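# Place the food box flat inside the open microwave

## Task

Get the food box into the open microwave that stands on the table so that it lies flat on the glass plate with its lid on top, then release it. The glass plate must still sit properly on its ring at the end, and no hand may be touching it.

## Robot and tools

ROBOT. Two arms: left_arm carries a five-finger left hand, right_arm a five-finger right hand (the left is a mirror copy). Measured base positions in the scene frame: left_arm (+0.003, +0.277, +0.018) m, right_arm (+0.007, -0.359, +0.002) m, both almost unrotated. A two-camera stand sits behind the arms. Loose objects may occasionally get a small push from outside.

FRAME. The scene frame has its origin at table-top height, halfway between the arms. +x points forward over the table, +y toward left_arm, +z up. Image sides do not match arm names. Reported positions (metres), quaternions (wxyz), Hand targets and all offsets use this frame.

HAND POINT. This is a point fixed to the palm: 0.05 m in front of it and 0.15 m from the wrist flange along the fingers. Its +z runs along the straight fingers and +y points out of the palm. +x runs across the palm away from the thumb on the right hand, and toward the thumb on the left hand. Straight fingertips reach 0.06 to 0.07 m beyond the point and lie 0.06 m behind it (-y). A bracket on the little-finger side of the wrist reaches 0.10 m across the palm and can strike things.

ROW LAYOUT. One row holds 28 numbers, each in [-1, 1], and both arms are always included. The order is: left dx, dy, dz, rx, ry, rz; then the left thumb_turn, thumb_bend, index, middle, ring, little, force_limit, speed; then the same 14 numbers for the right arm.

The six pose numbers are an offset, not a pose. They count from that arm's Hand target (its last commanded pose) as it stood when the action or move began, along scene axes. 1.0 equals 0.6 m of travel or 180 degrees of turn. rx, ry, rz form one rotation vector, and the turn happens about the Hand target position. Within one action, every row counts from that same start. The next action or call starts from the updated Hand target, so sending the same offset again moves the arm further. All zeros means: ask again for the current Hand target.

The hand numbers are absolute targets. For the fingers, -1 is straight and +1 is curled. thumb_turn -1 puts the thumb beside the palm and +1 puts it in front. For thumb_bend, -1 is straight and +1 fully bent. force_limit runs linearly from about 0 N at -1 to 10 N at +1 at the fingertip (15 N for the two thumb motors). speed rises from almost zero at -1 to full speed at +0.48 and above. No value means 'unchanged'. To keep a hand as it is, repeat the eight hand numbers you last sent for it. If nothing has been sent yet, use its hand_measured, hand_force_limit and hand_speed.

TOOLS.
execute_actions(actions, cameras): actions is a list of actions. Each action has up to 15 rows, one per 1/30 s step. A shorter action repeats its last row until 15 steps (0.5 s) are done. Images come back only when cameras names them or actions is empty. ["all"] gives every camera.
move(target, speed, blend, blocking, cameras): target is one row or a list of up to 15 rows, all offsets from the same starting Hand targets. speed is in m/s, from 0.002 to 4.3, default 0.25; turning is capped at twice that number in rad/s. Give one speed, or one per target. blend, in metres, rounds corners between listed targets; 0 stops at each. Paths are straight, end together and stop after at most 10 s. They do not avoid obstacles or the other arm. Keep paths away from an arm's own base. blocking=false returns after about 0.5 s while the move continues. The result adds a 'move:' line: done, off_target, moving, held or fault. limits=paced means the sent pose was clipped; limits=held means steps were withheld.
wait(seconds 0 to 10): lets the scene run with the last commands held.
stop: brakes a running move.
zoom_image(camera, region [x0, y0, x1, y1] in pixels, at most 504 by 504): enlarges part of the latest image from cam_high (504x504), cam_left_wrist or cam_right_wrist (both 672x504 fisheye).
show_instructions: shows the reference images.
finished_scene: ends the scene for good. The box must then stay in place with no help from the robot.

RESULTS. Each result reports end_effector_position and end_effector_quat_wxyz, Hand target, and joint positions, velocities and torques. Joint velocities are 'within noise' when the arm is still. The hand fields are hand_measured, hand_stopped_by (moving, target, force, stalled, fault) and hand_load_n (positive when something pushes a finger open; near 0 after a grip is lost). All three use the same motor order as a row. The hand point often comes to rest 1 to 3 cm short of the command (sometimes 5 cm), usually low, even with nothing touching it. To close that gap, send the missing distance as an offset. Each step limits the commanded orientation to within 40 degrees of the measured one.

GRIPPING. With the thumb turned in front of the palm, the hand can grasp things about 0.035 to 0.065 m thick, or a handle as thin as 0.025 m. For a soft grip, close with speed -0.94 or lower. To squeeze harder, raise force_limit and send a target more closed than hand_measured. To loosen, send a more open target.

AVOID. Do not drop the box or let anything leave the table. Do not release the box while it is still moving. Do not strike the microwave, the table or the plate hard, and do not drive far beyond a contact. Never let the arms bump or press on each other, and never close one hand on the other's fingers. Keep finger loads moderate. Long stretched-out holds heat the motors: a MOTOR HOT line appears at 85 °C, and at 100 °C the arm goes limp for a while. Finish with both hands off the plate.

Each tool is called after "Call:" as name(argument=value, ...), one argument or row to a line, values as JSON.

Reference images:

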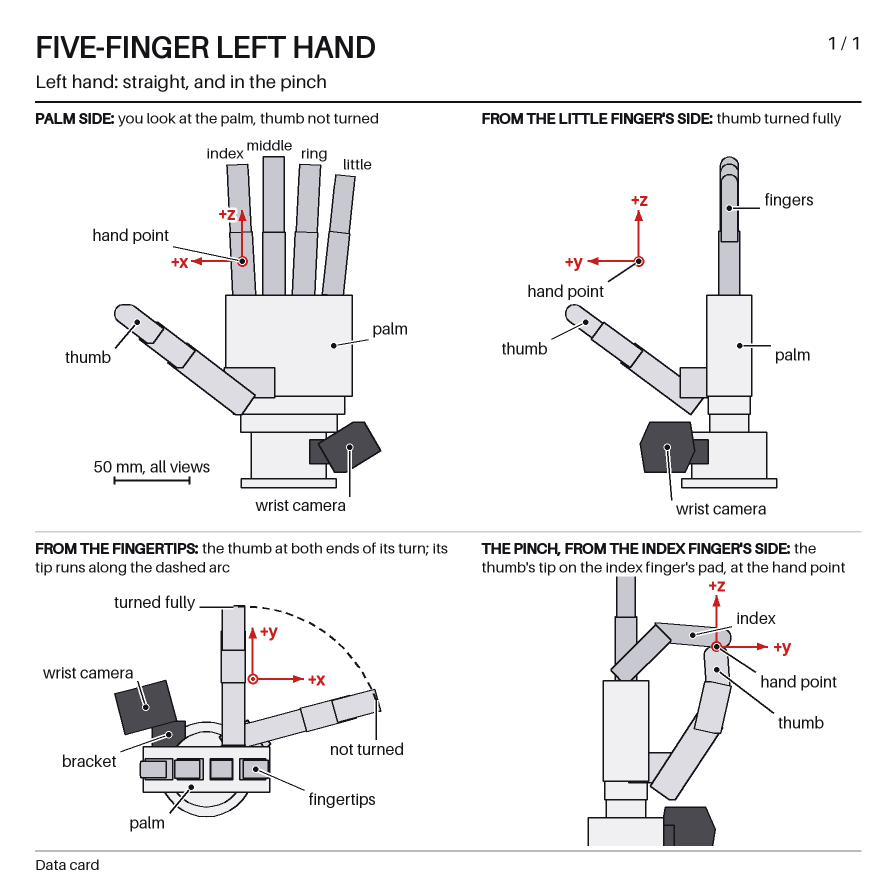

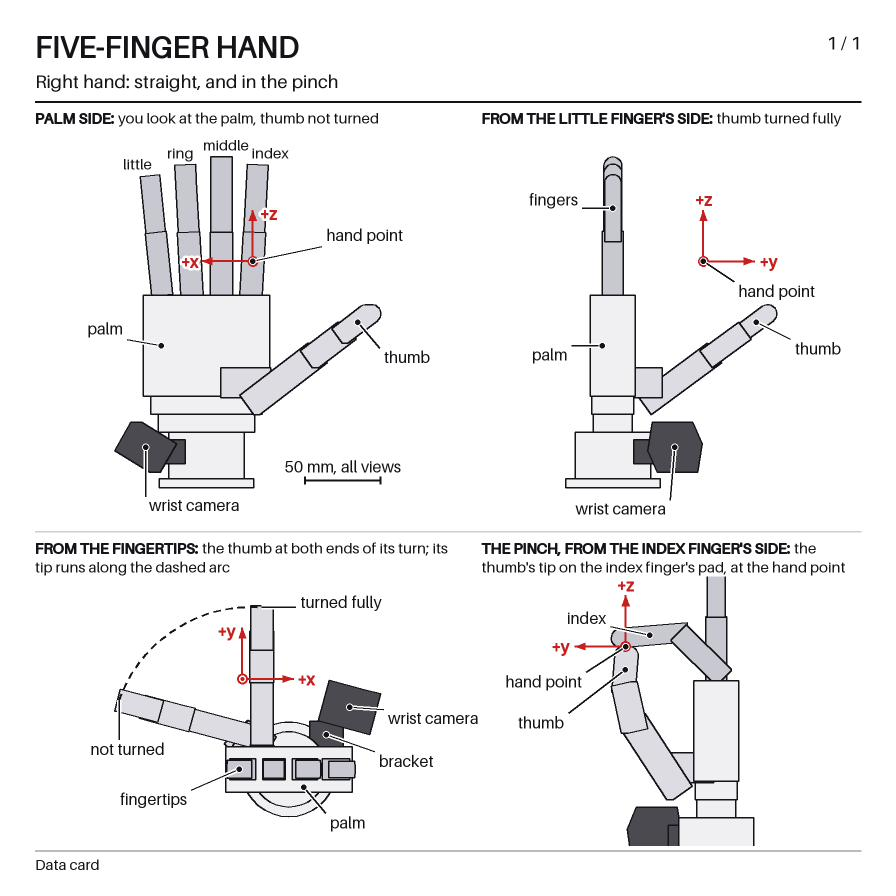

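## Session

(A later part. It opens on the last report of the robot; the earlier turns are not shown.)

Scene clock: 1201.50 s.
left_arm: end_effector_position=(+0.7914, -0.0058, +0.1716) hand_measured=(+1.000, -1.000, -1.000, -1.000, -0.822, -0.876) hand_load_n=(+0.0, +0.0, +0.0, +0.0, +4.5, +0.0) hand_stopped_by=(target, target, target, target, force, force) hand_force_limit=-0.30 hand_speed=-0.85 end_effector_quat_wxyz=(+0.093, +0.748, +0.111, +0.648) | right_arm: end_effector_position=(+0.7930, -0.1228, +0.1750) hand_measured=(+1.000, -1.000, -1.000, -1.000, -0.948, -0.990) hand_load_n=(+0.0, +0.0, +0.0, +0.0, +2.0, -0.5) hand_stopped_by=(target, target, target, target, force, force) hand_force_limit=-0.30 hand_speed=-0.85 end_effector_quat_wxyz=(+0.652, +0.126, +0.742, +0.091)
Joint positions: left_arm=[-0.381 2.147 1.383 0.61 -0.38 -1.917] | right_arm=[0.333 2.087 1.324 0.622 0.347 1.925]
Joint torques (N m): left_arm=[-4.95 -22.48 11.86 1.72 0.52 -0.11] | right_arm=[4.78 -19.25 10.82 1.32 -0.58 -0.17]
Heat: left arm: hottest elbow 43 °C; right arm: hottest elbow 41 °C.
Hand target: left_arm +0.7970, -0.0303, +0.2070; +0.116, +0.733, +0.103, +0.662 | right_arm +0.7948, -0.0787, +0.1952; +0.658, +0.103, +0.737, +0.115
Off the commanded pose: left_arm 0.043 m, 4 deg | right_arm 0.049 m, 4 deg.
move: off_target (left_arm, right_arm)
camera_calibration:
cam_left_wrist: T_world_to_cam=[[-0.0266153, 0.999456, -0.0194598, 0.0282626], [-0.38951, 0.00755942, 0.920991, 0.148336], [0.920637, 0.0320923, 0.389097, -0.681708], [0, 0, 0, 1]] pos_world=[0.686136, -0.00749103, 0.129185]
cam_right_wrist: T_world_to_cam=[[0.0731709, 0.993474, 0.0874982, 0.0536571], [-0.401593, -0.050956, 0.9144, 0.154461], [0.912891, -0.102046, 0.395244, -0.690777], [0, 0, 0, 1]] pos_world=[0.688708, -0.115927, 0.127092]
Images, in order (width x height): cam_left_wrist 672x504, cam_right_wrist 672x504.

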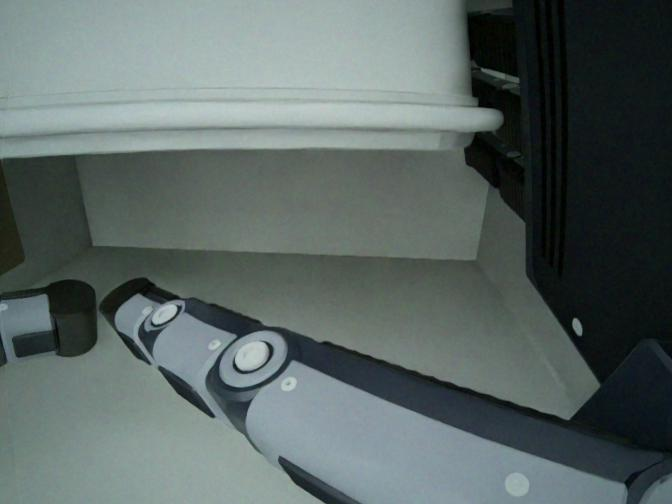

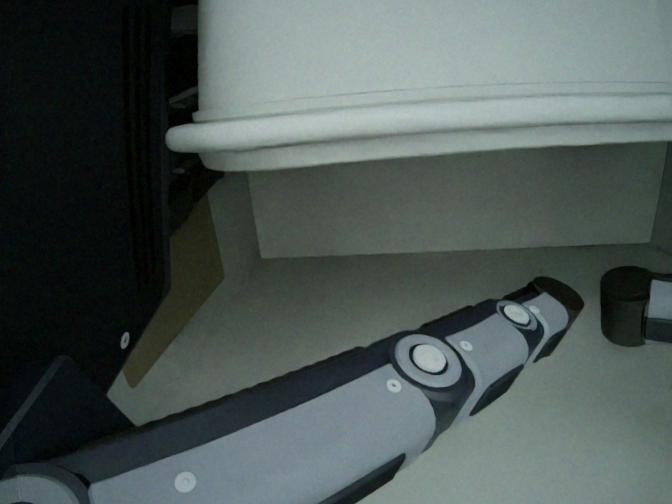

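Call:
move(
  target=[
    [0,0,0.025,0,0,0,1,-1,-1,-1,-0.75,-0.75,-0.3,-0.85,0,0,0.033,0,0,0,1,-1,-1,-1,-0.75,-0.75,-0.3,-0.85],
  ],
  speed=0.05,
  cameras=["cam_left_wrist","cam_right_wrist"],
)

Scene clock: 1208.33 s.
left_arm: end_effector_position=(+0.7913, -0.0057, +0.1740) hand_measured=(+1.000, -1.000, -1.000, -1.000, -0.822, -0.876) hand_load_n=(-0.5, +0.0, +0.0, +0.0, +4.0, +0.0) hand_stopped_by=(target, target, target, target, force, force) hand_force_limit=-0.30 hand_speed=-0.85 end_effector_quat_wxyz=(+0.089, +0.754, +0.109, +0.642) | right_arm: end_effector_position=(+0.7923, -0.1221, +0.1774) hand_measured=(+1.000, -1.000, -1.000, -1.000, -0.948, -0.990) hand_load_n=(+0.0, +0.0, +0.0, +0.0, +2.5, +0.0) hand_stopped_by=(target, target, target, target, force, force) hand_force_limit=-0.30 hand_speed=-0.85 end_effector_quat_wxyz=(+0.643, +0.123, +0.751, +0.086)
Joint positions: left_arm=[-0.381 2.133 1.383 0.576 -0.38 -1.917] | right_arm=[0.334 2.068 1.324 0.574 0.347 1.925]
Joint torques (N m): left_arm=[-5.01 -23.71 12.11 1.95 0.52 -0.11] | right_arm=[4.54 -20.48 11.33 1.68 -0.58 -0.17]
Heat: left arm: hottest elbow 44 °C; right arm: hottest elbow 42 °C.
Hand target: left_arm +0.7970, -0.0303, +0.2219; +0.116, +0.733, +0.103, +0.662 | right_arm +0.7948, -0.0788, +0.2149; +0.658, +0.103, +0.737, +0.115
Off the commanded pose: left_arm 0.054 m, 5 deg | right_arm 0.057 m, 5 deg.
move: off_target (left_arm, right_arm)
camera_calibration:
cam_left_wrist: T_world_to_cam=[[-0.0268602, 0.999571, -0.0116676, 0.0270509], [-0.372454, 0.000824302, 0.92805, 0.131286], [0.927662, 0.0292732, 0.372272, -0.685074], [0, 0, 0, 1]] pos_world=[0.685142, -0.00709316, 0.133509]
cam_right_wrist: T_world_to_cam=[[0.0742246, 0.9943, 0.0765384, 0.0539901], [-0.37655, -0.0431246, 0.925392, 0.131187], [0.923418, -0.0975074, 0.371203, -0.694458], [0, 0, 0, 1]] pos_world=[0.686666, -0.11574, 0.132252]
Images, in order (width x height): cam_left_wrist 672x504, cam_right_wrist 672x504.

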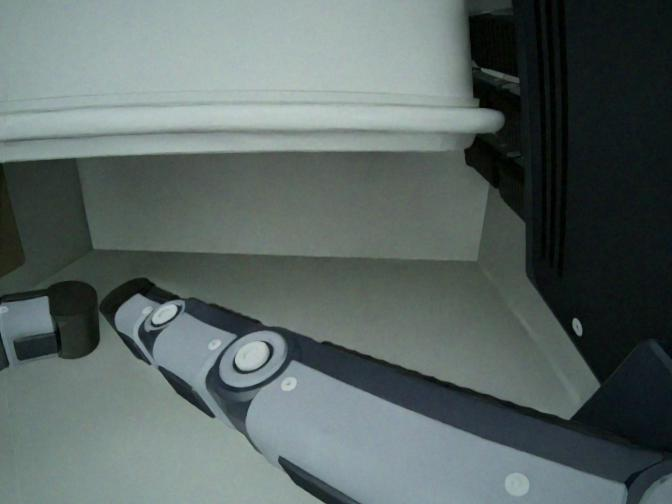

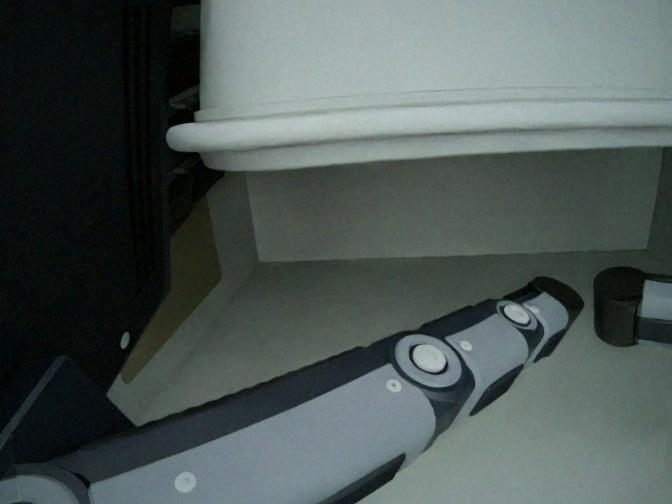

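Call:
move(
  target=[
    [0,0,0.02,0,0,0,1,-1,-1,-1,-0.75,-0.75,-0.3,-0.85,0,0,0.02,0,0,0,1,-1,-1,-1,-0.75,-0.75,-0.3,-0.85],
  ],
  speed=0.05,
  cameras=["cam_left_wrist","cam_right_wrist"],
)

Scene clock: 1224.80 s.
left_arm: end_effector_position=(+0.7907, -0.0055, +0.1833) hand_measured=(+1.000, -1.000, -1.000, -1.000, -0.822, -0.876) hand_load_n=(-0.5, +0.0, +0.0, +0.0, +4.0, +0.0) hand_stopped_by=(target, target, target, target, force, force) hand_force_limit=-0.30 hand_speed=-0.85 end_effector_quat_wxyz=(+0.088, +0.756, +0.109, +0.640) | right_arm: end_effector_position=(+0.7913, -0.1217, +0.1848) hand_measured=(+1.000, -1.000, -1.000, -1.000, -0.948, -0.990) hand_load_n=(+0.0, +0.0, +0.0, +0.0, +2.5, +0.0) hand_stopped_by=(target, target, target, target, force, force) hand_force_limit=-0.30 hand_speed=-0.85 end_effector_quat_wxyz=(+0.640, +0.123, +0.754, +0.085)
Joint positions: left_arm=[-0.381 2.113 1.383 0.551 -0.38 -1.917] | right_arm=[0.335 2.049 1.324 0.547 0.347 1.925]
Joint torques (N m): left_arm=[-5.01 -23.36 12.52 2.02 0.5 -0.1] | right_arm=[4.48 -20.19 11.69 1.62 -0.57 -0.17]
Heat: left arm: hottest elbow 44 °C; right arm: hottest elbow 43 °C.
Hand target: left_arm +0.7971, -0.0303, +0.2339; +0.116, +0.733, +0.103, +0.662 | right_arm +0.7949, -0.0788, +0.2268; +0.658, +0.103, +0.737, +0.115
Off the commanded pose: left_arm 0.057 m, 5 deg | right_arm 0.060 m, 5 deg.
move: off_target (left_arm, right_arm)
camera_calibration:
cam_left_wrist: T_world_to_cam=[[-0.0269091, 0.999591, -0.00970608, 0.0266988], [-0.368172, -0.000883267, 0.929757, 0.118831], [0.929368, 0.0285925, 0.368045, -0.688612], [0, 0, 0, 1]] pos_world=[0.684443, -0.00689374, 0.143216]
cam_right_wrist: T_world_to_cam=[[0.0740807, 0.994557, 0.0732702, 0.0538448], [-0.369149, -0.0409049, 0.928469, 0.117783], [0.926413, -0.0958293, 0.36411, -0.697166], [0, 0, 0, 1]] pos_world=[0.685354, -0.115543, 0.140541]
Images, in order (width x height): cam_left_wrist 672x504, cam_right_wrist 672x504.

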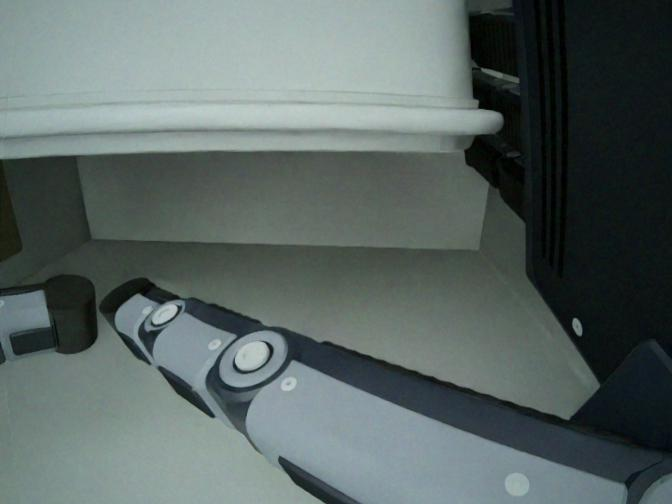

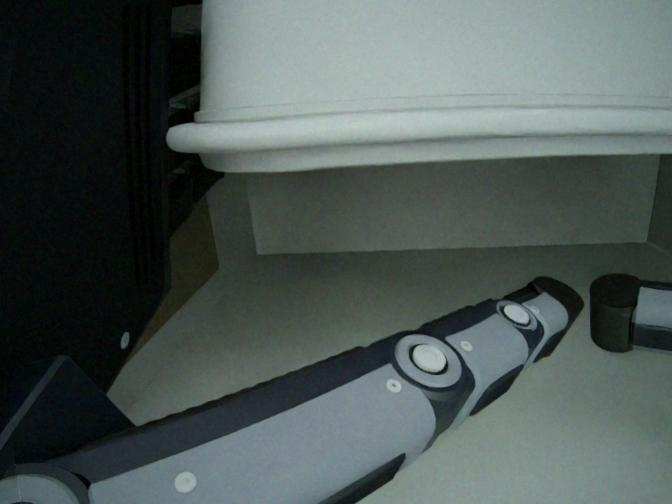

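Call:
zoom_image(
  camera="cam_left_wrist",
  region=[400, 0, 540, 140],
)

Call:
zoom_image(
  camera="cam_right_wrist",
  region=[140, 0, 280, 140],
)

Scaled by 3.600 from the camera's 672x504 image, which has a finer 960x720 frame.

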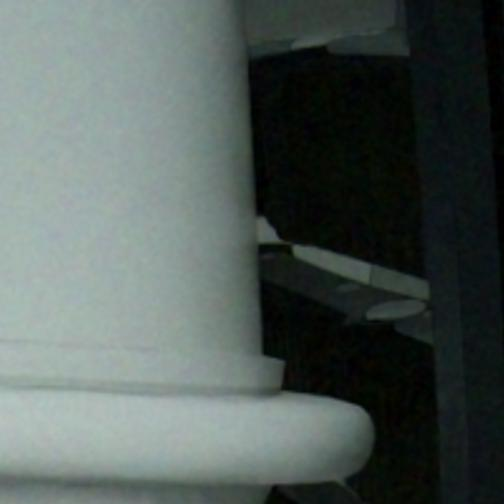

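Scaled by 3.600 from the camera's 672x504 image, which has a finer 960x720 frame.

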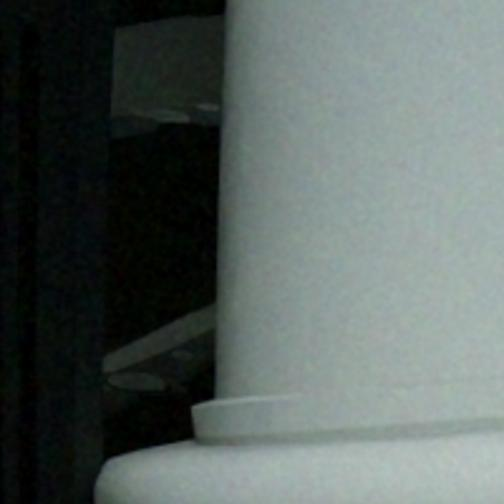

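Call:
move(
  target=[
    [0,0.004,-0.078,0,0,0,1,-1,-1,-1,-0.75,-0.75,-0.3,-0.85,0,-0.004,-0.0863,0,0,0,1,-1,-1,-1,-0.75,-0.75,-0.3,-0.85],
    [0,0.004,-0.078,0,0,0,1,-1,-1,-1,-1,-1,-0.3,-0.8,0,-0.004,-0.0863,0,0,0,1,-1,-1,-1,-1,-1,-0.3,-0.8],
  ],
  speed=0.04,
  cameras=["cam_left_wrist","cam_right_wrist"],
)

Scene clock: 1259.77 s.
left_arm: end_effector_position=(+0.7912, -0.0071, +0.1727) hand_measured=(+1.000, -1.000, -1.000, -1.000, -1.000, -1.000) hand_load_n=(-0.5, -0.5, +0.0, +0.0, +0.0, -0.5) hand_stopped_by=(target, target, target, target, target, target) hand_force_limit=-0.30 hand_speed=-0.80 end_effector_quat_wxyz=(+0.098, +0.744, +0.109, +0.651) | right_arm: end_effector_position=(+0.7922, -0.1199, +0.1758) hand_measured=(+1.000, -1.000, -1.000, -1.000, -1.000, -1.000) hand_load_n=(+0.0, +0.0, +0.0, +0.0, +0.0, +0.0) hand_stopped_by=(target, target, target, target, target, target) hand_force_limit=-0.30 hand_speed=-0.80 end_effector_quat_wxyz=(+0.654, +0.123, +0.740, +0.094)
Joint positions: left_arm=[-0.381 2.152 1.383 0.627 -0.37 -1.917] | right_arm=[0.335 2.089 1.324 0.631 0.343 1.924]
Joint torques (N m): left_arm=[-4.78 -19.9 11.59 2.61 0.27 -0.11] | right_arm=[4.25 -16.44 10.4 2.5 -0.55 -0.17]
Heat: left arm: hottest elbow 45 °C; right arm: hottest elbow 44 °C.
Hand target: left_arm +0.7970, -0.0281, +0.1869; +0.116, +0.733, +0.103, +0.662 | right_arm +0.7948, -0.0812, +0.1750; +0.658, +0.103, +0.737, +0.115
Off the commanded pose: left_arm 0.026 m, 3 deg | right_arm 0.039 m, 3 deg.
move: off_target (left_arm, right_arm); target 2's new numbers were sent with right_arm's hand 0.040 m and 4 deg from that target
camera_calibration:
cam_left_wrist: T_world_to_cam=[[-0.0173367, 0.999524, -0.0255322, 0.0232729], [-0.399307, 0.0164898, 0.916669, 0.155751], [0.916653, 0.0260872, 0.398831, -0.680353], [0, 0, 0, 1]] pos_world=[0.686244, -0.00808164, 0.129168]
cam_right_wrist: T_world_to_cam=[[0.0658393, 0.993746, 0.0901905, 0.0561212], [-0.40669, -0.0558139, 0.91186, 0.157526], [0.911191, -0.0967158, 0.400472, -0.688945], [0, 0, 0, 1]] pos_world=[0.688129, -0.11361, 0.1272]
Images, in order (width x height): cam_left_wrist 672x504, cam_right_wrist 672x504.

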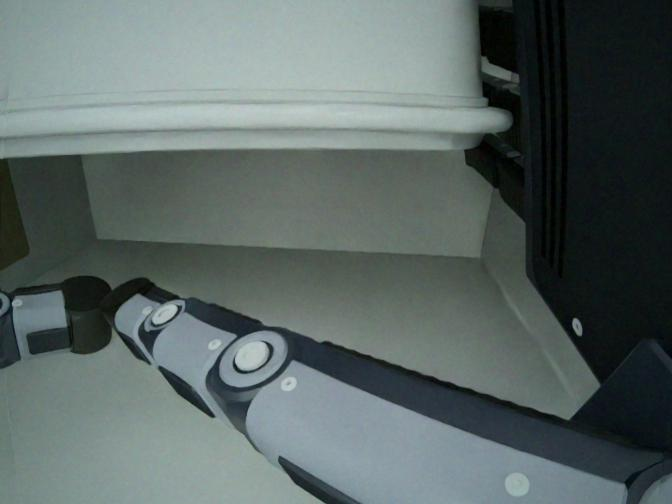

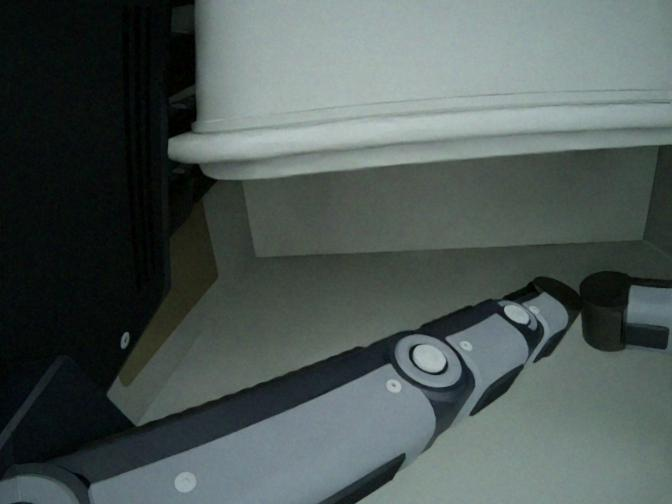

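Call:
move(
  target=[
    [0,0.035,0,0,0,0.0139,1,-1,-1,-1,-1,-1,-0.3,-0.8,0,-0.065,0,0,0,-0.0167,1,-1,-1,-1,-1,-1,-0.3,-0.8],
    [0,0.06,0.003,0,0,0.0167,1,-1,-1,-1,-1,-1,-0.3,-0.8,0,-0.088,0.005,0,0,-0.0167,1,-1,-1,-1,-1,-1,-0.3,-0.8],
  ],
  speed=0.04,
  cameras=["cam_left_wrist","cam_right_wrist"],
)

Call:
zoom_image(
  camera="cam_left_wrist",
  region=[400, 0, 580, 180],
)

Call:
zoom_image(
  camera="cam_right_wrist",
  region=[120, 0, 300, 180],
)

Scene clock: 1268.23 s.
left_arm: end_effector_position=(+0.7930, -0.0008, +0.1753) hand_measured=(+1.000, -1.000, -1.000, -1.000, -1.000, -1.000) hand_load_n=(+0.0, +0.0, +0.0, +0.0, +0.0, +0.0) hand_stopped_by=(target, target, target, target, target, target) hand_force_limit=-0.30 hand_speed=-0.80 end_effector_quat_wxyz=(+0.094, +0.741, +0.115, +0.655) | right_arm: end_effector_position=(+0.7937, -0.1243, +0.1796) hand_measured=(+1.000, -1.000, -1.000, -1.000, -1.000, -1.000) hand_load_n=(+0.0, +0.0, +0.0, +0.0, +0.0, +0.0) hand_stopped_by=(target, target, target, target, target, target) hand_force_limit=-0.30 hand_speed=-0.80 end_effector_quat_wxyz=(+0.658, +0.122, +0.736, +0.101)
Joint positions: left_arm=[-0.375 2.152 1.383 0.636 -0.38 -1.917] | right_arm=[0.325 2.089 1.324 0.645 0.323 1.924]
Joint torques (N m): left_arm=[-2.26 -21.89 8.31 2.92 0.05 -0.1] | right_arm=[-0.15 -18.84 6.9 2.61 -0.17 -0.18]
Heat: left arm: hottest elbow 45 °C; right arm: hottest elbow 44 °C.
Hand target: left_arm +0.7970, +0.0081, +0.1886; +0.099, +0.730, +0.122, +0.665 | right_arm +0.7948, -0.1340, +0.1779; +0.661, +0.123, +0.734, +0.098
Off the commanded pose: left_arm 0.017 m, 2 deg | right_arm 0.010 m, 1 deg.
move: off_target (left_arm)
camera_calibration:
cam_left_wrist: T_world_to_cam=[[-0.0326026, 0.999079, -0.0278793, 0.0296875], [-0.407801, 0.0121694, 0.91299, 0.161484], [0.912489, 0.041135, 0.407029, -0.681435], [0, 0, 0, 1]] pos_world=[0.688623, -0.00359453, 0.130758]
cam_right_wrist: T_world_to_cam=[[0.0549753, 0.993689, 0.0977787, 0.0672949], [-0.417469, -0.066082, 0.906285, 0.16263], [0.907027, -0.0906428, 0.411201, -0.690135], [0, 0, 0, 1]] pos_world=[0.690164, -0.118679, 0.129815]
Images, in order (width x height): cam_left_wrist 672x504, cam_right_wrist 672x504.

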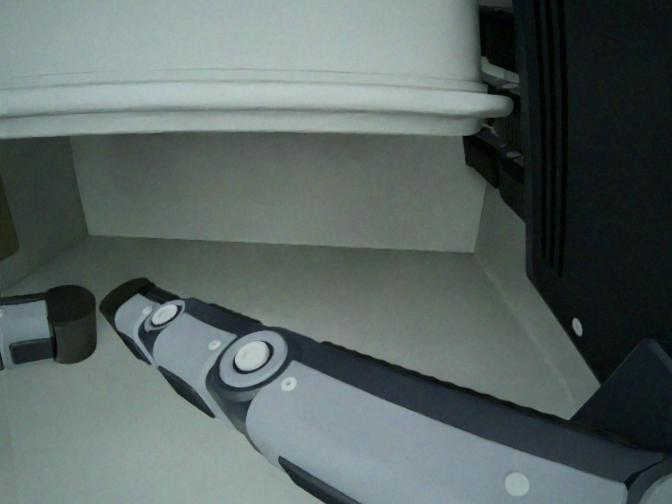

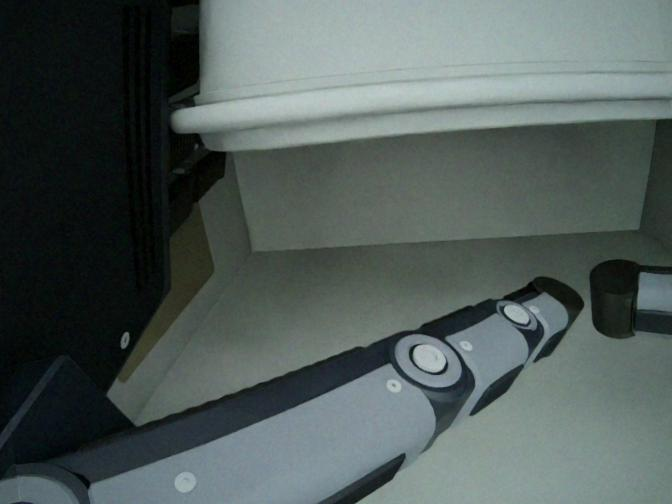

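Scaled by 2.800 from the camera's 672x504 image, which has a finer 960x720 frame.

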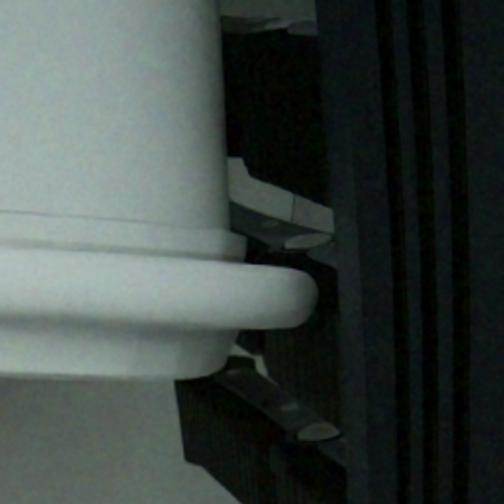

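Scaled by 2.800 from the camera's 672x504 image, which has a finer 960x720 frame.

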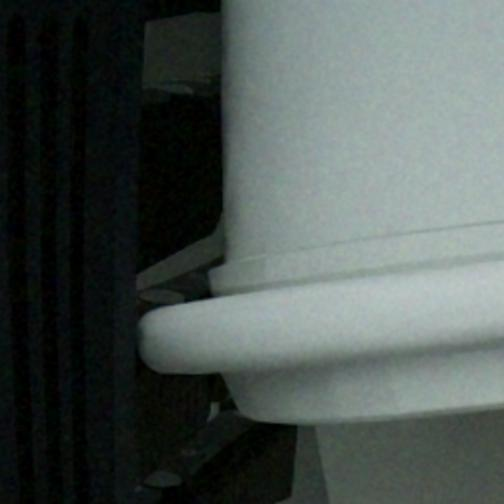

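Call:
move(
  target=[
    [0,0.015,0,0,0,0,1,-1,-1,-1,-1,-1,-0.3,-0.8,0,-0.013,0,0,0,0,1,-1,-1,-1,-1,-1,-0.3,-0.8],
    [-0.08,0.01,0,0,0,0,1,-1,-1,-1,-1,-1,-0.3,-0.8,-0.08,-0.013,0,0,0,0,1,-1,-1,-1,-1,-1,-0.3,-0.8],
    [-0.15,0.005,0.005,0,0,0,1,-1,-1,-1,-1,-1,-0.3,-0.8,-0.15,-0.008,0.002,0,0,0,1,-1,-1,-1,-1,-1,-0.3,-0.8],
    [-0.45,0.0,0.04,0,0,0,1,-1,-1,-1,-1,-1,-0.3,-0.8,-0.45,0.0,0.04,0,0,0,1,-1,-1,-1,-1,-1,-0.3,-0.8],
  ],
  speed=[0.04,0.05,0.08,0.15],
  blend=[0,0.005,0.02,0],
  cameras=["cam_high","cam_left_wrist","cam_right_wrist"],
)

Call:
zoom_image(
  camera="cam_left_wrist",
  region=[60, 0, 460, 200],
)

Call:
zoom_image(
  camera="cam_right_wrist",
  region=[220, 0, 620, 200],
)

Scene clock: 1280.53 s.
left_arm: end_effector_position=(+0.5319, +0.0120, +0.2019) hand_measured=(+1.000, -1.000, -1.000, -1.000, -1.000, -1.000) hand_load_n=(+0.0, +0.5, +0.0, +0.0, +0.0, +0.0) hand_stopped_by=(target, target, target, target, target, target) hand_force_limit=-0.30 hand_speed=-0.80 end_effector_quat_wxyz=(+0.087, +0.738, +0.119, +0.659) | right_arm: end_effector_position=(+0.5316, -0.1381, +0.1973) hand_measured=(+1.000, -1.000, -1.000, -1.000, -1.000, -1.000) hand_load_n=(+0.0, +0.0, +0.0, +0.0, +0.0, +0.0) hand_stopped_by=(target, target, target, target, target, target) hand_force_limit=-0.30 hand_speed=-0.80 end_effector_quat_wxyz=(+0.658, +0.121, +0.738, +0.088)
Joint positions: left_arm=[-0.595 1.677 0.639 0.895 -0.616 -1.945] | right_arm=[0.516 1.593 0.57 0.886 0.53 1.936]
Joint torques (N m): left_arm=[-3.96 -12.45 5.65 2.73 -0.16 -0.09] | right_arm=[2.08 -11.05 4.96 2.39 0.23 -0.03]
Heat: left arm: hottest elbow 44 °C; right arm: hottest elbow 42 °C.
Hand target: left_arm +0.5270, +0.0081, +0.2127; +0.099, +0.730, +0.122, +0.665 | right_arm +0.5248, -0.1339, +0.2021; +0.661, +0.123, +0.734, +0.098
Off the commanded pose: left_arm 0.012 m, 2 deg | right_arm 0.009 m, 1 deg.
move: off_target (left_arm)
camera_calibration:
cam_left_wrist: T_world_to_cam=[[-0.0495783, 0.998531, -0.0218683, 0.0168534], [-0.413276, -0.000576952, 0.910605, 0.0341076], [0.909255, 0.0541839, 0.412698, -0.453964], [0, 0, 0, 1]] pos_world=[0.427701, 0.00778862, 0.15666]
cam_right_wrist: T_world_to_cam=[[0.0712093, 0.994398, 0.0781118, 0.0889916], [-0.414612, -0.0417163, 0.909042, 0.03763], [0.907208, -0.0971183, 0.409318, -0.46149], [0, 0, 0, 1]] pos_world=[0.427932, -0.131742, 0.147738]

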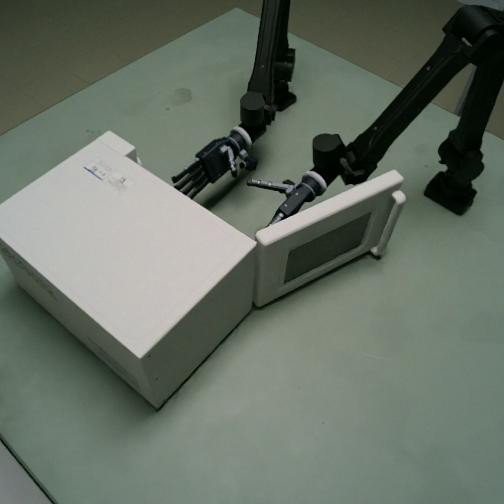

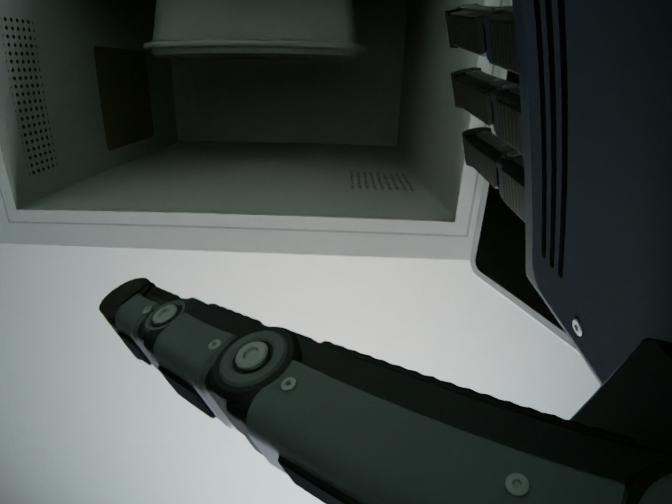

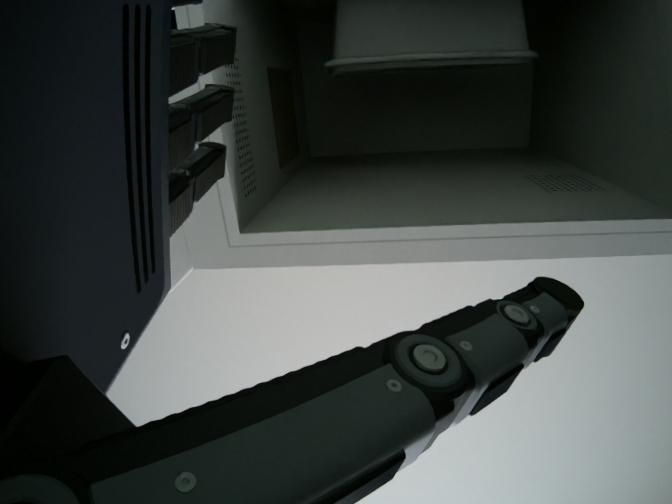

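Scaled by 1.260 from the camera's 672x504 image, which has a finer 960x720 frame.

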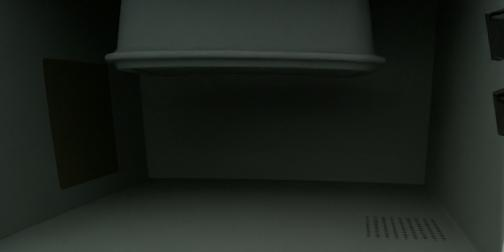

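Scaled by 1.260 from the camera's 672x504 image, which has a finer 960x720 frame.

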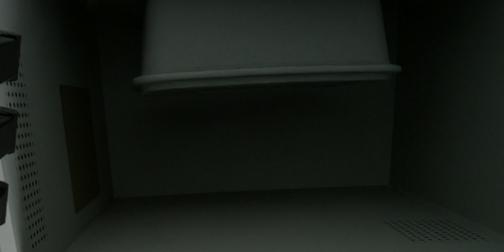

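Call:
move(
  target=[
    [-0.1,0.03,0.05,0,0,0,1,-1,-1,-1,-1,-1,-0.3,-0.8,-0.041,0.04,0.2,0,0.19,0,1,-1,-1,-1,-1,-1,-0.3,-0.8],
  ],
  speed=0.2,
  cameras=["cam_right_wrist"],
)

Call:
zoom_image(
  camera="cam_right_wrist",
  region=[230, 0, 600, 250],
)

Scene clock: 1292.30 s.
left_arm: end_effector_position=(+0.4722, +0.0303, +0.2395) hand_measured=(+1.000, -1.000, -1.000, -1.000, -1.000, -1.000) hand_load_n=(+0.0, +0.0, +0.0, +0.0, +0.0, +0.0) hand_stopped_by=(target, target, target, target, target, target) hand_force_limit=-0.30 hand_speed=-0.80 end_effector_quat_wxyz=(+0.092, +0.731, +0.123, +0.665) | right_arm: end_effector_position=(+0.4880, -0.1133, +0.2920) hand_measured=(+1.000, -1.000, -1.000, -1.000, -1.000, -1.000) hand_load_n=(-0.5, +0.0, +0.0, +0.0, +0.0, +0.0) hand_stopped_by=(target, target, target, target, target, target) hand_force_limit=-0.30 hand_speed=-0.80 end_effector_quat_wxyz=(+0.420, +0.060, +0.904, +0.047)
Joint positions: left_arm=[-0.65 1.452 0.496 0.83 -0.673 -1.953] | right_arm=[0.552 1.153 0.969 -0.577 0.372 2.082]
Joint torques (N m): left_arm=[-4.19 -9.35 6.41 1.8 -0.18 -0.15] | right_arm=[0.26 -7.41 13.37 1.07 0.1 -0.04]
Heat: left arm: hottest elbow 43 °C; right arm: hottest elbow 41 °C.
Hand target: left_arm +0.4670, +0.0260, +0.2426; +0.099, +0.730, +0.122, +0.665 | right_arm +0.5002, -0.1100, +0.3219; +0.416, +0.146, +0.896, +0.057
Off the commanded pose: left_arm 0.007 m, 1 deg | right_arm 0.033 m, 10 deg.
joint sent to its limit (right arm) — joint 6 (wrist roll), upper limit. The joint targets are off in orientation, not in position.
move: off_target (right_arm)
camera_calibration:
cam_right_wrist: T_world_to_cam=[[-0.0437152, 0.997927, -0.0472306, 0.153106], [0.149949, 0.0532943, 0.987256, -0.353097], [0.987727, 0.0360759, -0.151968, -0.31866], [0, 0, 0, 1]] pos_world=[0.374388, -0.122475, 0.307403]
Images, in order (width x height): cam_right_wrist 672x504.

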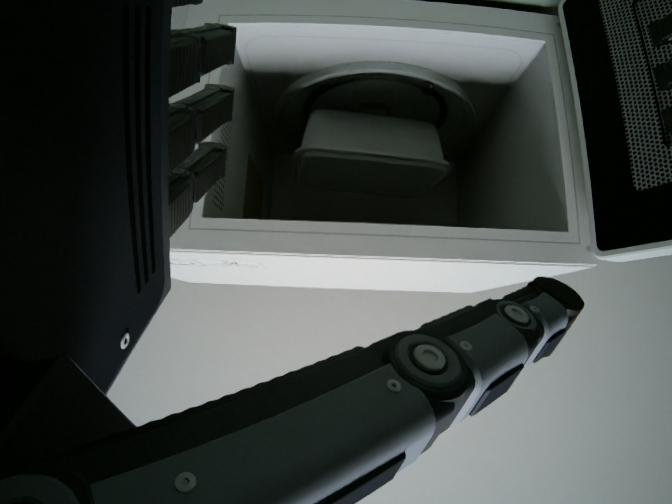

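Scaled by 1.362 from the camera's 672x504 image, which has a finer 960x720 frame.

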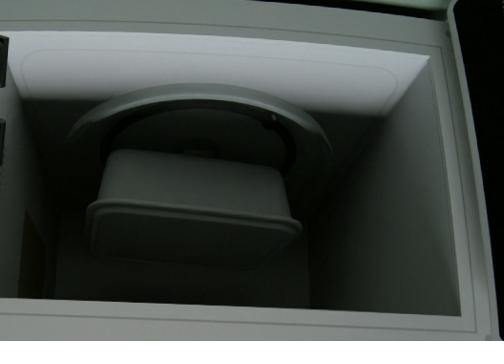

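Call:
zoom_image(
  camera="cam_right_wrist",
  region=[260, 40, 500, 220],
)

Scaled by 2.100 from the camera's 672x504 image, which has a finer 960x720 frame.

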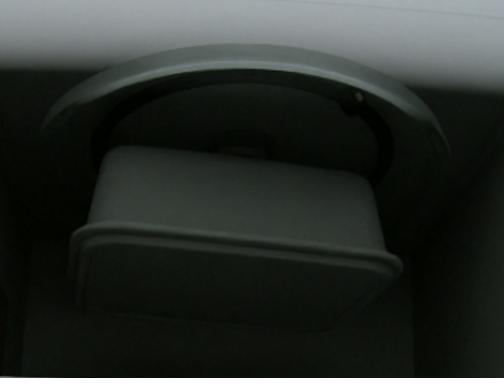

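Call:
move(
  target=[
    [0.2217,-0.0433,-0.0793,0,-0.0167,0,1,-1,-1,-1,-1,-1,-0.3,-0.8,0.1,-0.05,-0.2,0,-0.2067,0,1,-1,-1,-1,-1,-1,-0.3,-0.8],
    [0.2217,-0.0433,-0.0793,0,-0.0167,0,1,-1,-1,-1,-1,-1,-0.3,-0.8,0.1663,-0.05,-0.2308,0,-0.2067,0,1,-1,-1,-1,-1,-1,-0.3,-0.8],
  ],
  speed=0.2,
  blend=0.01,
  cameras=["cam_left_wrist","cam_right_wrist"],
)

Scene clock: 1355.63 s.
left_arm: end_effector_position=(+0.5866, -0.0005, +0.1817) hand_measured=(+1.000, -1.000, -1.000, -1.000, -1.000, -1.000) hand_load_n=(-0.5, +0.0, +0.0, +0.0, +0.0, +0.0) hand_stopped_by=(target, target, target, target, target, target) hand_force_limit=-0.30 hand_speed=-0.80 end_effector_quat_wxyz=(+0.098, +0.726, +0.113, +0.671) | right_arm: end_effector_position=(+0.5868, -0.1384, +0.1763) hand_measured=(+1.000, -1.000, -1.000, -1.000, -1.000, -1.000) hand_load_n=(+0.0, +0.0, +0.0, +0.0, +0.0, +0.0) hand_stopped_by=(target, target, target, target, target, target) hand_force_limit=-0.30 hand_speed=-0.80 end_effector_quat_wxyz=(+0.670, +0.118, +0.726, +0.102)
Joint positions: left_arm=[-0.542 1.856 0.782 0.982 -0.547 -1.919] | right_arm=[0.443 1.782 0.698 0.994 0.441 1.921]
Joint torques (N m): left_arm=[-2.2 -13.16 8.9 2.82 0.02 0.04] | right_arm=[-0.15 -11.05 7.99 2.48 -0.09 -0.25]
Heat: left arm: hottest elbow 40 °C; right arm: hottest elbow 44 °C.
Hand target: left_arm +0.6000, +0.0000, +0.1951; +0.102, +0.712, +0.119, +0.684 | right_arm +0.6001, -0.1400, +0.1835; +0.680, +0.120, +0.716, +0.101
Off the commanded pose: left_arm 0.019 m, 2 deg | right_arm 0.015 m, 2 deg.
move: off_target (left_arm, right_arm)
camera_calibration:
cam_left_wrist: T_world_to_cam=[[-0.0304242, 0.99904, -0.0315115, 0.0222008], [-0.447622, 0.01457, 0.894104, 0.0982199], [0.893705, 0.0413076, 0.446749, -0.491854], [0, 0, 0, 1]] pos_world=[0.484213, -0.00329323, 0.132616]
cam_right_wrist: T_world_to_cam=[[0.0503319, 0.994168, 0.0953811, 0.0962533], [-0.447296, -0.0629499, 0.892168, 0.0987449], [0.892969, -0.0875681, 0.441518, -0.499115], [0, 0, 0, 1]] pos_world=[0.485018, -0.133182, 0.123091]
Images, in order (width x height): cam_left_wrist 672x504, cam_right_wrist 672x504.

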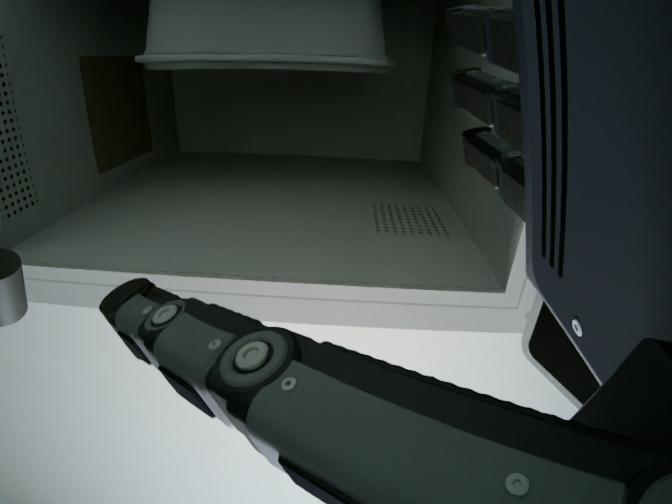

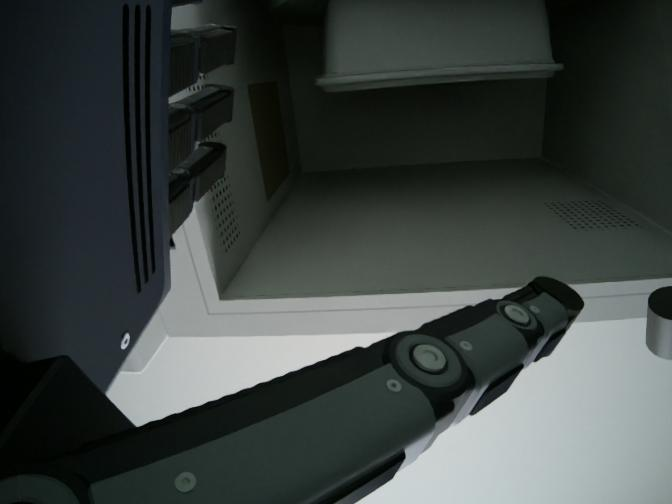

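Call:
move(
  target=[
    [0.1833,0.0,0.002,0,0,0,1,-1,-1,-1,-1,-1,-0.3,-0.8,0.1833,0,0.012,0,0,0,1,-1,-1,-1,-1,-1,-0.3,-0.8],
  ],
  speed=0.12,
  cameras=["cam_left_wrist","cam_right_wrist"],
)

Scene clock: 1360.73 s.
left_arm: end_effector_position=(+0.6953, -0.0011, +0.1877) hand_measured=(+1.000, -1.000, -1.000, -1.000, -1.000, -1.000) hand_load_n=(+0.0, +0.0, +0.0, +0.0, +0.0, +0.0) hand_stopped_by=(target, target, target, target, target, target) hand_force_limit=-0.30 hand_speed=-0.80 end_effector_quat_wxyz=(+0.103, +0.720, +0.117, +0.677) | right_arm: end_effector_position=(+0.6936, -0.1364, +0.1923) hand_measured=(+1.000, -1.000, -1.000, -1.000, -1.000, -1.000) hand_load_n=(+0.0, +0.0, +0.0, +0.0, +0.0, +0.0) hand_stopped_by=(target, target, target, target, target, target) hand_force_limit=-0.30 hand_speed=-0.80 end_effector_quat_wxyz=(+0.678, +0.120, +0.718, +0.107)
Joint positions: left_arm=[-0.441 2.007 1.08 0.858 -0.448 -1.913] | right_arm=[0.36 1.922 1 0.86 0.357 1.915]
Joint torques (N m): left_arm=[-1.73 -16.79 10.37 1.76 0.03 0.04] | right_arm=[-0.26 -13.86 9.68 1.51 -0.1 -0.24]
Heat: left arm: hottest elbow 41 °C; right arm: hottest elbow 44 °C.
Hand target: left_arm +0.7101, +0.0002, +0.1965; +0.102, +0.712, +0.119, +0.684 | right_arm +0.7100, -0.1400, +0.1909; +0.680, +0.120, +0.716, +0.101
Off the commanded pose: left_arm 0.017 m, 1 deg | right_arm 0.017 m, 1 deg.
move: off_target (left_arm, right_arm)
camera_calibration:
cam_left_wrist: T_world_to_cam=[[-0.0315774, 0.998527, -0.0441274, 0.0293782], [-0.462234, 0.0245554, 0.886418, 0.153117], [0.886196, 0.048388, 0.460777, -0.58904], [0, 0, 0, 1]] pos_world=[0.593708, -0.00459236, 0.136987]
cam_right_wrist: T_world_to_cam=[[0.0467886, 0.993163, 0.106952, 0.0873937], [-0.467171, -0.0728816, 0.881158, 0.146926], [0.882928, -0.091193, 0.460567, -0.598467], [0, 0, 0, 1]] pos_world=[0.592954, -0.130664, 0.136822]
Images, in order (width x height): cam_left_wrist 672x504, cam_right_wrist 672x504.

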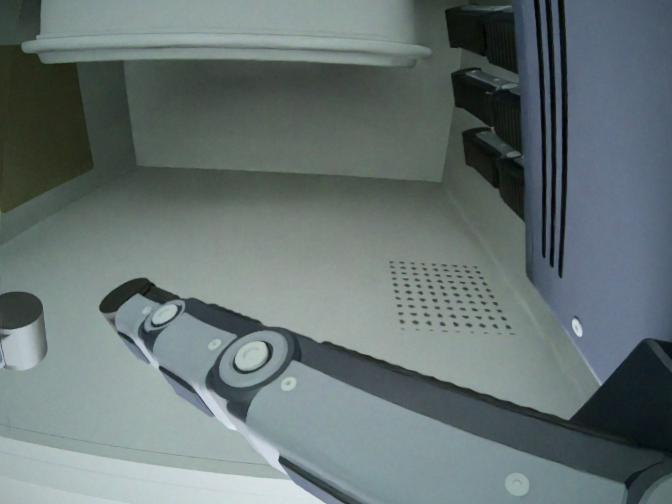

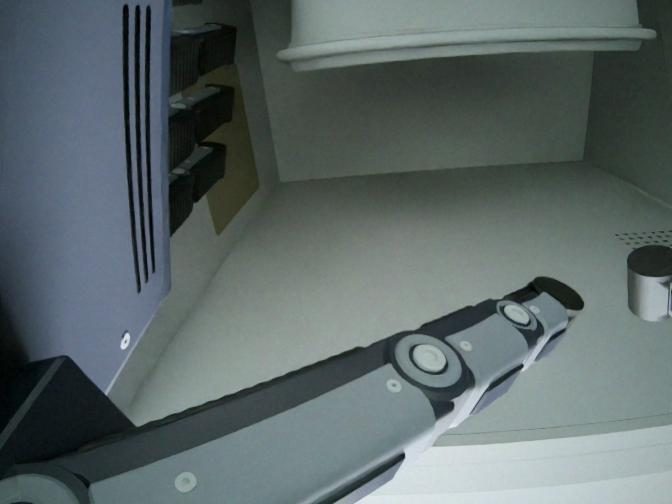

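Call:
move(
  target=[
    [0.167,0.009,-0.002,0,0,0.008,1,-1,-1,-1,-1,-1,-0.3,-0.8,0.167,0.003,-0.01,0,0,0,1,-1,-1,-1,-1,-1,-0.3,-0.8],
  ],
  speed=0.08,
  cameras=["cam_left_wrist","cam_right_wrist"],
)

Call:
zoom_image(
  camera="cam_left_wrist",
  region=[400, 0, 580, 180],
)

Call:
zoom_image(
  camera="cam_right_wrist",
  region=[120, 0, 300, 180],
)

Scene clock: 1367.73 s.
left_arm: end_effector_position=(+0.7949, +0.0022, +0.1839) hand_measured=(+1.000, -1.000, -1.000, -1.000, -1.000, -1.000) hand_load_n=(+0.0, +0.5, +0.0, +0.0, +0.0, +0.0) hand_stopped_by=(target, target, target, target, target, target) hand_force_limit=-0.30 hand_speed=-0.80 end_effector_quat_wxyz=(+0.094, +0.720, +0.126, +0.676) | right_arm: end_effector_position=(+0.7934, -0.1317, +0.1884) hand_measured=(+1.000, -1.000, -1.000, -1.000, -1.000, -1.000) hand_load_n=(+0.0, +0.0, +0.0, +0.0, +0.0, +0.0) hand_stopped_by=(target, target, target, target, target, target) hand_force_limit=-0.30 hand_speed=-0.80 end_effector_quat_wxyz=(+0.678, +0.120, +0.718, +0.107)
Joint positions: left_arm=[-0.378 2.17 1.392 0.704 -0.409 -1.911] | right_arm=[0.312 2.1 1.318 0.72 0.307 1.912]
Joint torques (N m): left_arm=[-2.08 -19.9 11.81 1.92 0.02 0.02] | right_arm=[-0.38 -16.56 10.67 1.52 -0.1 -0.24]
Heat: left arm: hottest elbow 41 °C; right arm: hottest elbow 43 °C.
Hand target: left_arm +0.8102, +0.0055, +0.1952; +0.093, +0.711, +0.128, +0.685 | right_arm +0.8102, -0.1380, +0.1847; +0.680, +0.120, +0.716, +0.101
Off the commanded pose: left_arm 0.019 m, 1 deg | right_arm 0.018 m, 1 deg.
move: off_target (left_arm, right_arm)
camera_calibration:
cam_left_wrist: T_world_to_cam=[[-0.056474, 0.997494, -0.0426299, 0.0486514], [-0.458569, 0.0120129, 0.888578, 0.19912], [0.886862, 0.0697303, 0.456741, -0.675552], [0, 0, 0, 1]] pos_world=[0.693179, -0.00381504, 0.133693]
cam_right_wrist: T_world_to_cam=[[0.0458764, 0.993184, 0.107153, 0.0791783], [-0.467188, -0.0734804, 0.881099, 0.197266], [0.882967, -0.0904823, 0.460633, -0.684315], [0, 0, 0, 1]] pos_world=[0.692755, -0.126062, 0.132922]
Images, in order (width x height): cam_left_wrist 672x504, cam_right_wrist 672x504.

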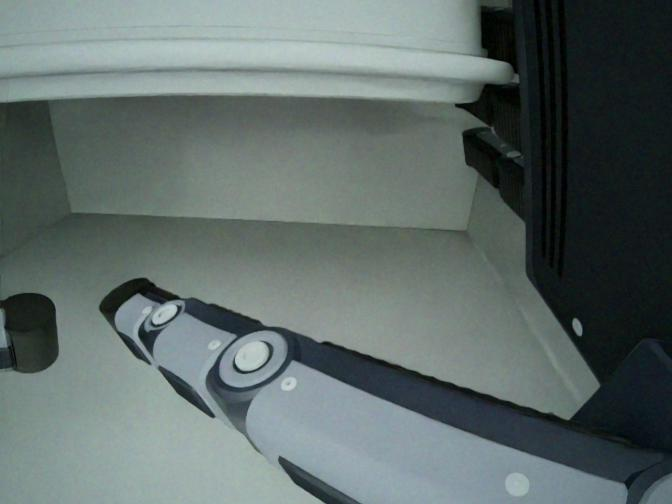

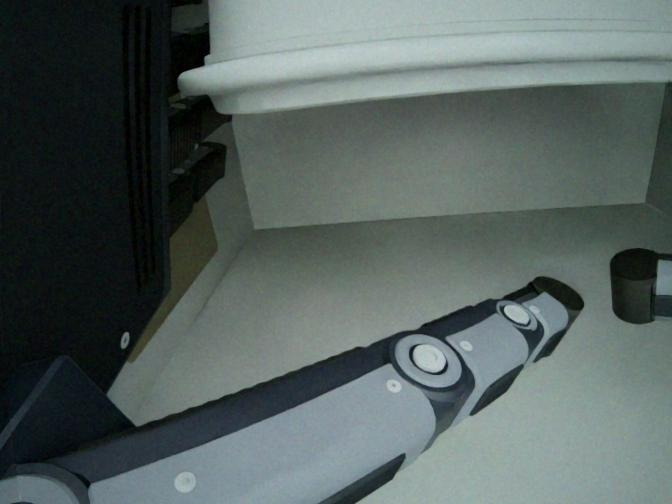

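Scaled by 2.800 from the camera's 672x504 image, which has a finer 960x720 frame.

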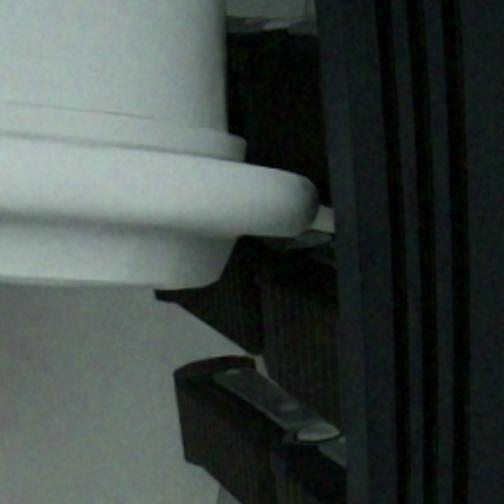

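Scaled by 2.800 from the camera's 672x504 image, which has a finer 960x720 frame.

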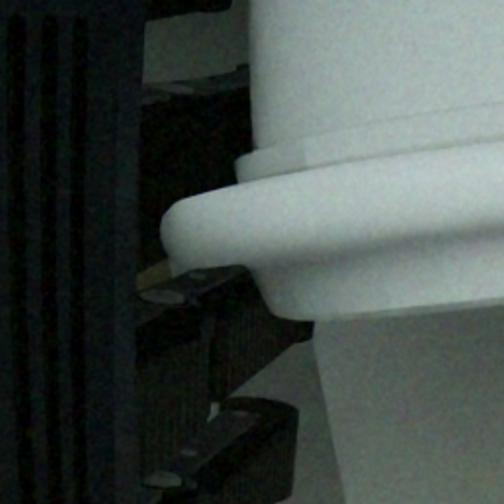

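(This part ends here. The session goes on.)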